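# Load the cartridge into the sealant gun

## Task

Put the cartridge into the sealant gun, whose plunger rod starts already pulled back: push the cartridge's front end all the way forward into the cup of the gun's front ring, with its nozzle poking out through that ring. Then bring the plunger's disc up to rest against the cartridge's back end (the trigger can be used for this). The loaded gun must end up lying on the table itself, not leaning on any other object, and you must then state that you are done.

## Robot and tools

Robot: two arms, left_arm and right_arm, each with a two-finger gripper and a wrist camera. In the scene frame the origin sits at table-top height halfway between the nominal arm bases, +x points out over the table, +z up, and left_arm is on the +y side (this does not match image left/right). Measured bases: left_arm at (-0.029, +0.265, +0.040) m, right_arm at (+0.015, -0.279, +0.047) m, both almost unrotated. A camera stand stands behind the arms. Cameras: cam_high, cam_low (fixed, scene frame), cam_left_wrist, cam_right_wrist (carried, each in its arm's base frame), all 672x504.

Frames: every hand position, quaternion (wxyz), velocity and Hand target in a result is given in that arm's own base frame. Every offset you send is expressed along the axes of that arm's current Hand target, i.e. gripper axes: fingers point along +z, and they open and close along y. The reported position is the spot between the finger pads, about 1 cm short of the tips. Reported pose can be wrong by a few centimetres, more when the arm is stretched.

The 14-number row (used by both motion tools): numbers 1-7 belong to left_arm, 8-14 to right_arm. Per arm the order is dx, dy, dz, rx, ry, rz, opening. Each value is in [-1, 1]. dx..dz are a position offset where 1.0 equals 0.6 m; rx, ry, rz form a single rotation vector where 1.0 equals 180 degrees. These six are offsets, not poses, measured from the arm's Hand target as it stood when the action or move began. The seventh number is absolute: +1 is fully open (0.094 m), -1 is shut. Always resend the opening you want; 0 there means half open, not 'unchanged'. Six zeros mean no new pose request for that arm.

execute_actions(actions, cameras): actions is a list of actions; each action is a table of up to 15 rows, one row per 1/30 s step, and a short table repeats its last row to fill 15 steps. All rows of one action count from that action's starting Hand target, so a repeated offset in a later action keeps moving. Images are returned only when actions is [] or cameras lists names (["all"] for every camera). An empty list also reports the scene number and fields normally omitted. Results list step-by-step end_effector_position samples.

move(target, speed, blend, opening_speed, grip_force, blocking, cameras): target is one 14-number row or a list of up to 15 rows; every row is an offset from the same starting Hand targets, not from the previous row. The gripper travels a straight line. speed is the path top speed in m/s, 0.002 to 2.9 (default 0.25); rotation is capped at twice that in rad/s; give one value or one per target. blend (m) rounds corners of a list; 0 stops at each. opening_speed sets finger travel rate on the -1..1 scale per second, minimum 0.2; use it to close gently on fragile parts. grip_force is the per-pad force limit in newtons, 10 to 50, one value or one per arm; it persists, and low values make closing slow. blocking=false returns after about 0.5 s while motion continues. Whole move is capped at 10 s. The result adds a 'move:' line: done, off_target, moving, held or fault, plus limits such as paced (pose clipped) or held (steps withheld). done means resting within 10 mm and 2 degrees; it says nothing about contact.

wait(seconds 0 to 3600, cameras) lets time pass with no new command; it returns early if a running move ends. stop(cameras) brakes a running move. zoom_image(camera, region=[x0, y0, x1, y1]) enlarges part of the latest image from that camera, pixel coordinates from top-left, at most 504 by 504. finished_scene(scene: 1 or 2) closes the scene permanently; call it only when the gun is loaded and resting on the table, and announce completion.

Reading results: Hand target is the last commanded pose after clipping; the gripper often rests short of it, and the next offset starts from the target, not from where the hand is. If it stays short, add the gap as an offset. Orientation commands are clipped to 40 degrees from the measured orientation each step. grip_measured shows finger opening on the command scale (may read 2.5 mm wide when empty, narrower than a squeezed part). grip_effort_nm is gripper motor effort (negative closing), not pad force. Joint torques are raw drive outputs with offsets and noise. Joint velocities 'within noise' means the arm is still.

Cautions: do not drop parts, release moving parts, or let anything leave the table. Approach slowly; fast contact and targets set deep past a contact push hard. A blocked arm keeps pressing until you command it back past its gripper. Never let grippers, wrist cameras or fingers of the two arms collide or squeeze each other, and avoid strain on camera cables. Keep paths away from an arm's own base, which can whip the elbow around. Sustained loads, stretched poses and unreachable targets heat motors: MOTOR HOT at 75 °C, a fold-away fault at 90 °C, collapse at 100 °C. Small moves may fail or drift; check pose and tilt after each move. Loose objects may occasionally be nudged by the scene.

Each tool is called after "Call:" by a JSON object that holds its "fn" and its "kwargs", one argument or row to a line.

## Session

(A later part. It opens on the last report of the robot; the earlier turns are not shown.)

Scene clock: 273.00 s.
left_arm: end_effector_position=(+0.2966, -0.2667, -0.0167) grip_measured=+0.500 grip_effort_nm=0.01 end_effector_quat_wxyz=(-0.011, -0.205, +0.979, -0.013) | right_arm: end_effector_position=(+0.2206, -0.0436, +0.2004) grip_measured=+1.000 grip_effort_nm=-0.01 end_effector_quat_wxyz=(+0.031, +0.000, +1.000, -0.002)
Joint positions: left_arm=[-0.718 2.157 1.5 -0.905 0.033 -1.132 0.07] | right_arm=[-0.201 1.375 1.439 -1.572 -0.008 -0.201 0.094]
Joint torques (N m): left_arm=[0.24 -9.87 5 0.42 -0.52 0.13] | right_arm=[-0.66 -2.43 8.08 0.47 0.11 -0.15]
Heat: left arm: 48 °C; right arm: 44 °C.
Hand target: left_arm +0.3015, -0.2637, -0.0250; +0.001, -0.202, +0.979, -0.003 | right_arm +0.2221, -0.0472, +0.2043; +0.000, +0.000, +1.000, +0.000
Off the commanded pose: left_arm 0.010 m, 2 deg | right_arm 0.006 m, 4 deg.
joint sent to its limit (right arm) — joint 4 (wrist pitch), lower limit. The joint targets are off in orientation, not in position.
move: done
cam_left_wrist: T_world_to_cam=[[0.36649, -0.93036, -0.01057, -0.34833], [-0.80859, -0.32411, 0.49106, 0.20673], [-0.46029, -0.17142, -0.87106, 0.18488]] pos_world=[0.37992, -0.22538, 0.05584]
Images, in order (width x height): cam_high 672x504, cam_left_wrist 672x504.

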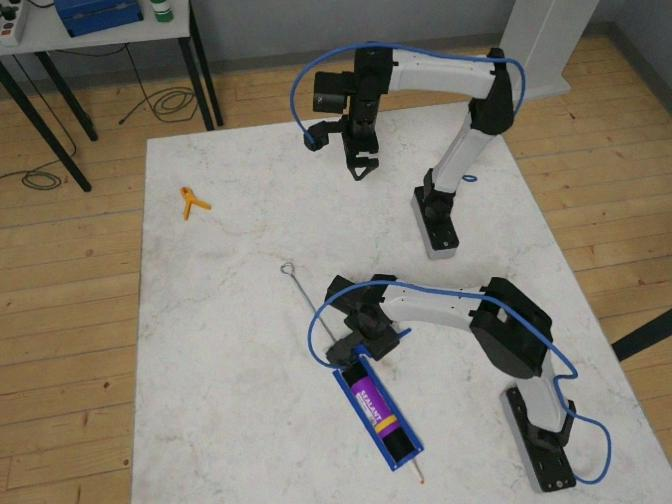

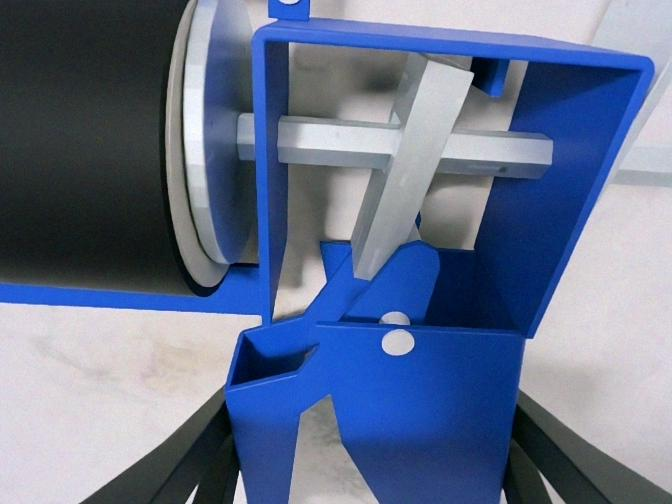

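Call:
{"fn": "move", "kwargs": {
  "target": [0,0,0,0,0,0,0.3,0,0,0,0,0,0,1],
  "opening_speed": 0.4,
  "cameras": ["cam_left_wrist","cam_high"]
}}

Scene clock: 275.90 s.
left_arm: end_effector_position=(+0.2961, -0.2674, -0.0166) grip_measured=+0.307 grip_effort_nm=-0.33 end_effector_quat_wxyz=(-0.013, -0.206, +0.978, -0.015) | right_arm: end_effector_position=(+0.2206, -0.0436, +0.2004) grip_measured=+1.000 grip_effort_nm=-0.01 end_effector_quat_wxyz=(+0.031, +0.000, +1.000, -0.002)
Joint positions: left_arm=[-0.718 2.157 1.5 -0.905 0.038 -1.132 0.061] | right_arm=[-0.201 1.375 1.439 -1.572 -0.008 -0.201 0.094]
Joint torques (N m): left_arm=[0.28 -9.78 5.2 0.39 -0.55 0.12] | right_arm=[-0.66 -2.4 8.06 0.47 0.11 -0.15]
Heat: left arm: 48 °C; right arm: 44 °C.
Hand target: left_arm +0.3015, -0.2638, -0.0250; +0.001, -0.202, +0.979, -0.003 | right_arm +0.2221, -0.0472, +0.2043; +0.000, +0.000, +1.000, +0.000
Off the commanded pose: left_arm 0.011 m, 2 deg | right_arm 0.006 m, 4 deg.
joint sent to its limit (right arm) — joint 4 (wrist pitch), lower limit. The joint targets are off in orientation, not in position.
move: done
cam_left_wrist: T_world_to_cam=[[0.36679, -0.93027, -0.00784, -0.34881], [-0.80689, -0.32232, 0.49501, 0.20601], [-0.46302, -0.17524, -0.86885, 0.18433]] pos_world=[0.37952, -0.22578, 0.05544]
Images, in order (width x height): cam_high 672x504, cam_left_wrist 672x504.

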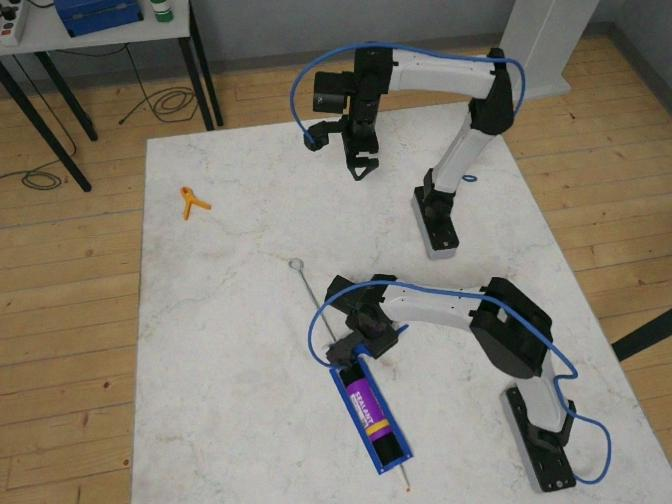

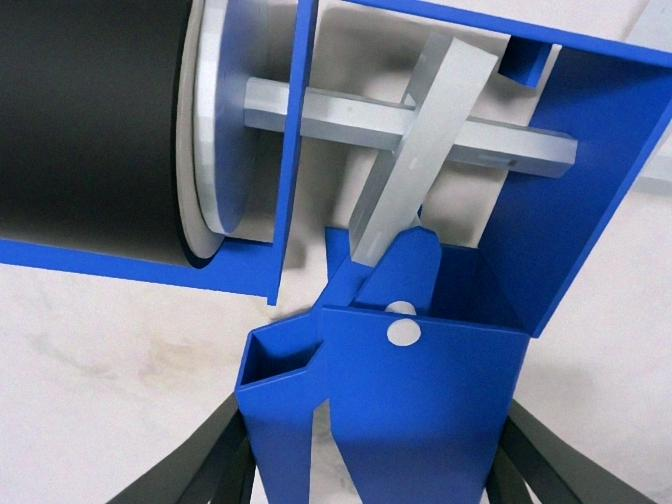

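Call:
{"fn": "move", "kwargs": {
  "target": [0,0,0,0,0,0,0.22,0,0,0,0,0,0,1],
  "opening_speed": 0.4,
  "cameras": ["cam_left_wrist"]
}}

Scene clock: 278.57 s.
left_arm: end_effector_position=(+0.2958, -0.2677, -0.0166) grip_measured=+0.222 grip_effort_nm=-0.57 end_effector_quat_wxyz=(-0.013, -0.206, +0.978, -0.016) | right_arm: end_effector_position=(+0.2206, -0.0436, +0.2004) grip_measured=+1.000 grip_effort_nm=-0.01 end_effector_quat_wxyz=(+0.031, +0.000, +1.000, -0.002)
Joint positions: left_arm=[-0.718 2.157 1.5 -0.905 0.04 -1.132 0.057] | right_arm=[-0.201 1.375 1.439 -1.572 -0.008 -0.201 0.094]
Joint velocities: left_arm=[0.002 -0.012 -0.007 0.022 -0.022 -0.081 -0.004] | right_arm=[within noise]
Joint torques (N m): left_arm=[0.36 -9.7 5.07 0.38 -0.57 0.11] | right_arm=[-0.66 -2.41 8.08 0.46 0.1 -0.15]
Heat: left arm: 48 °C; right arm: 44 °C.
Hand target: left_arm +0.3015, -0.2637, -0.0250; +0.001, -0.202, +0.979, -0.003 | right_arm +0.2221, -0.0472, +0.2043; +0.000, +0.000, +1.000, +0.000
Off the commanded pose: left_arm 0.011 m, 2 deg | right_arm 0.006 m, 4 deg.
joint sent to its limit (right arm) — joint 4 (wrist pitch), lower limit. The joint targets are off in orientation, not in position.
move: done
cam_left_wrist: T_world_to_cam=[[0.36673, -0.9303, -0.00688, -0.349], [-0.80628, -0.32151, 0.49653, 0.20578], [-0.46414, -0.17655, -0.86799, 0.18424]] pos_world=[0.37942, -0.22598, 0.05534]

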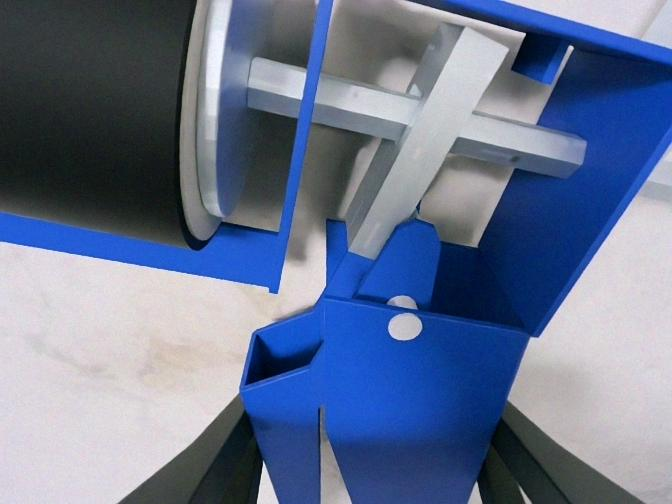

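Call:
{"fn": "move", "kwargs": {
  "target": [0,0,0,0,0,0,0.16,0,0,0,0,0,0,1],
  "opening_speed": 0.4,
  "cameras": ["cam_left_wrist"]
}}

Scene clock: 281.00 s.
left_arm: end_effector_position=(+0.2958, -0.2677, -0.0166) grip_measured=+0.195 grip_effort_nm=-0.98 end_effector_quat_wxyz=(-0.013, -0.206, +0.978, -0.016) | right_arm: end_effector_position=(+0.2206, -0.0436, +0.2004) grip_measured=+1.000 grip_effort_nm=-0.01 end_effector_quat_wxyz=(+0.031, +0.000, +1.000, -0.002)
Joint positions: left_arm=[-0.718 2.157 1.5 -0.905 0.04 -1.132 0.056] | right_arm=[-0.201 1.375 1.439 -1.572 -0.008 -0.201 0.094]
Joint torques (N m): left_arm=[0.31 -9.74 5 0.39 -0.55 0.13] | right_arm=[-0.65 -2.41 8.09 0.47 0.11 -0.14]
Heat: left arm: 49 °C; right arm: 44 °C.
Hand target: left_arm +0.3015, -0.2637, -0.0250; +0.001, -0.202, +0.979, -0.003 | right_arm +0.2221, -0.0472, +0.2043; +0.000, +0.000, +1.000, +0.000
Off the commanded pose: left_arm 0.011 m, 2 deg | right_arm 0.006 m, 4 deg.
joint sent to its limit (right arm) — joint 4 (wrist pitch), lower limit. The joint targets are off in orientation, not in position.
move: done
cam_left_wrist: T_world_to_cam=[[0.36673, -0.9303, -0.00688, -0.349], [-0.80628, -0.32151, 0.49653, 0.20578], [-0.46414, -0.17655, -0.86799, 0.18424]] pos_world=[0.37942, -0.22598, 0.05534]

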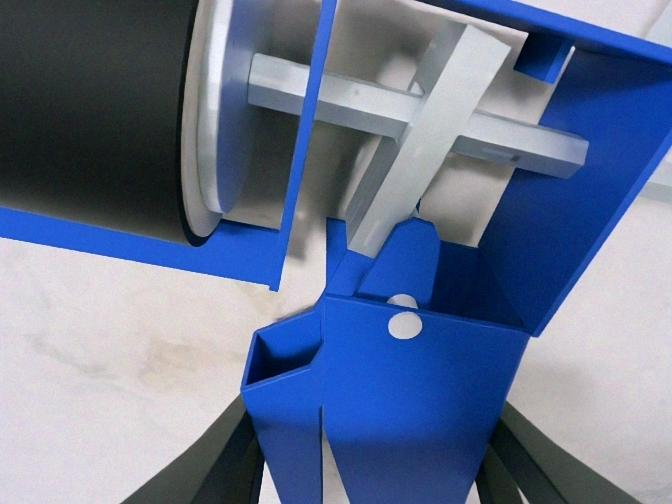

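Call:
{"fn": "move", "kwargs": {
  "target": [
    [0.0113,-0.0025,-0.006,0,0,0,0.2,0,0,0,0,0,0,1],
    [0.0113,-0.0025,-0.006,0,0,0,1,0,0,0,0,0,0,1],
    [0.0113,-0.0025,-0.2,0,0,0,1,0,0,0,0,0,0,1]
  ],
  "opening_speed": 0.6,
  "speed": [0.05,0.05,0.15],
  "cameras": ["cam_left_wrist","cam_low","cam_high"]
}}

Call:
{"fn": "zoom_image", "kwargs": {
  "camera": "cam_left_wrist",
  "region": [220, 0, 480, 200]
}}

Call:
{"fn": "zoom_image", "kwargs": {
  "camera": "cam_low",
  "region": [320, 255, 420, 315]
}}

Call:
{"fn": "zoom_image", "kwargs": {
  "camera": "cam_high",
  "region": [320, 350, 430, 500]
}}

Scene clock: 290.70 s.
left_arm: end_effector_position=(+0.2925, -0.2631, +0.0774) grip_measured=+0.998 grip_effort_nm=0.14 end_effector_quat_wxyz=(-0.015, -0.204, +0.979, +0.012) | right_arm: end_effector_position=(+0.2206, -0.0436, +0.2004) grip_measured=+1.000 grip_effort_nm=-0.01 end_effector_quat_wxyz=(+0.031, +0.000, +1.000, -0.002)
Joint positions: left_arm=[-0.728 2.09 1.78 -1.298 0.01 -1.139 0.094] | right_arm=[-0.201 1.375 1.439 -1.572 -0.008 -0.201 0.094]
Joint torques (N m): left_arm=[-0.34 -13.86 7.46 0.01 -0.3 0.05] | right_arm=[-0.66 -2.41 8.08 0.47 0.1 -0.14]
Heat: left arm: 50 °C; right arm: 44 °C.
Hand target: left_arm +0.2955, -0.2671, +0.0950; +0.001, -0.202, +0.979, -0.003 | right_arm +0.2221, -0.0472, +0.2043; +0.000, +0.000, +1.000, +0.000
Off the commanded pose: left_arm 0.018 m, 2 deg | right_arm 0.006 m, 4 deg.
joint sent to its limit (right arm) — joint 4 (wrist pitch), lower limit. The joint targets are off in orientation, not in position.
move: off_target (left_arm)
cam_left_wrist: T_world_to_cam=[[0.36268, -0.92987, -0.0617, -0.3373], [-0.80057, -0.34476, 0.49013, 0.15067], [-0.47703, -0.12837, -0.86946, 0.28165]] pos_world=[0.37731, -0.22555, 0.15022]
Images, in order (width x height): cam_high 672x504, cam_low 672x504, cam_left_wrist 672x504.

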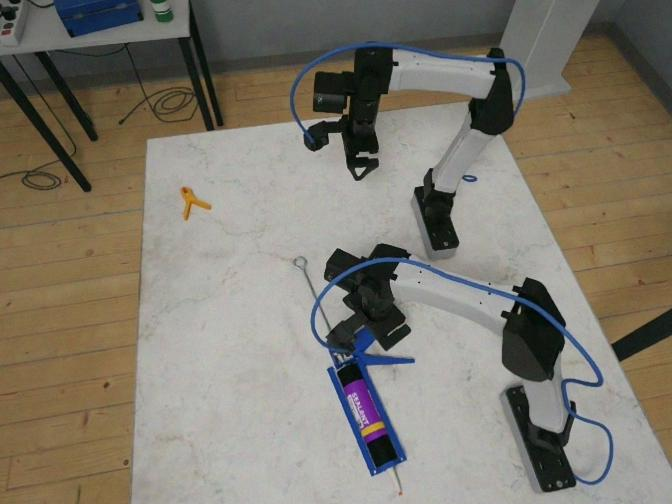

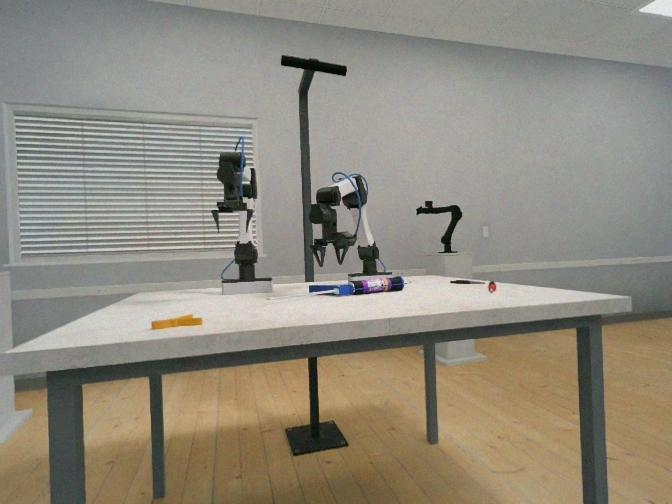

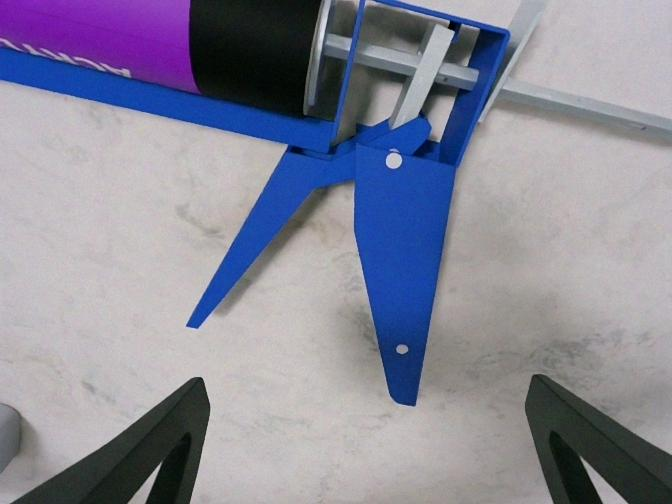

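Scaled by 1.938.

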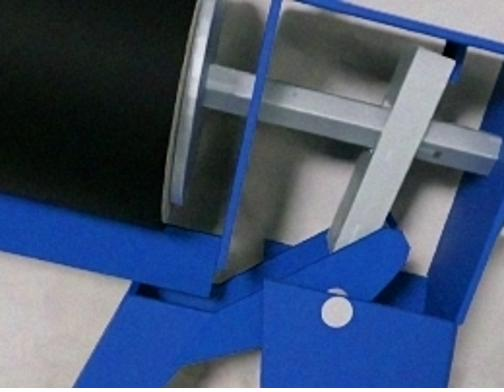

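Scaled by 5.040.

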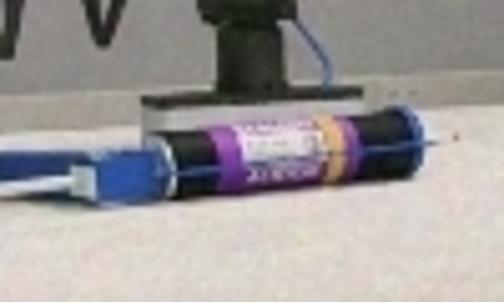

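Scaled by 3.360.

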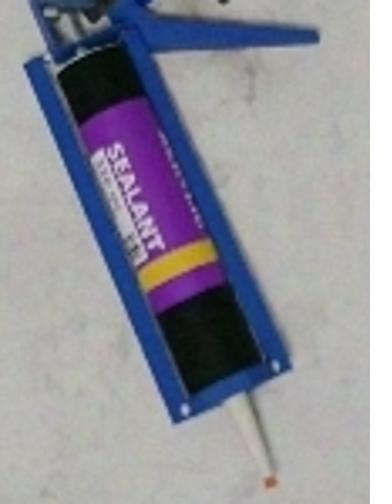

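Call:
{"fn": "finished_scene", "kwargs": {
  "scene": 2
}}

The scene is finished: the task was done.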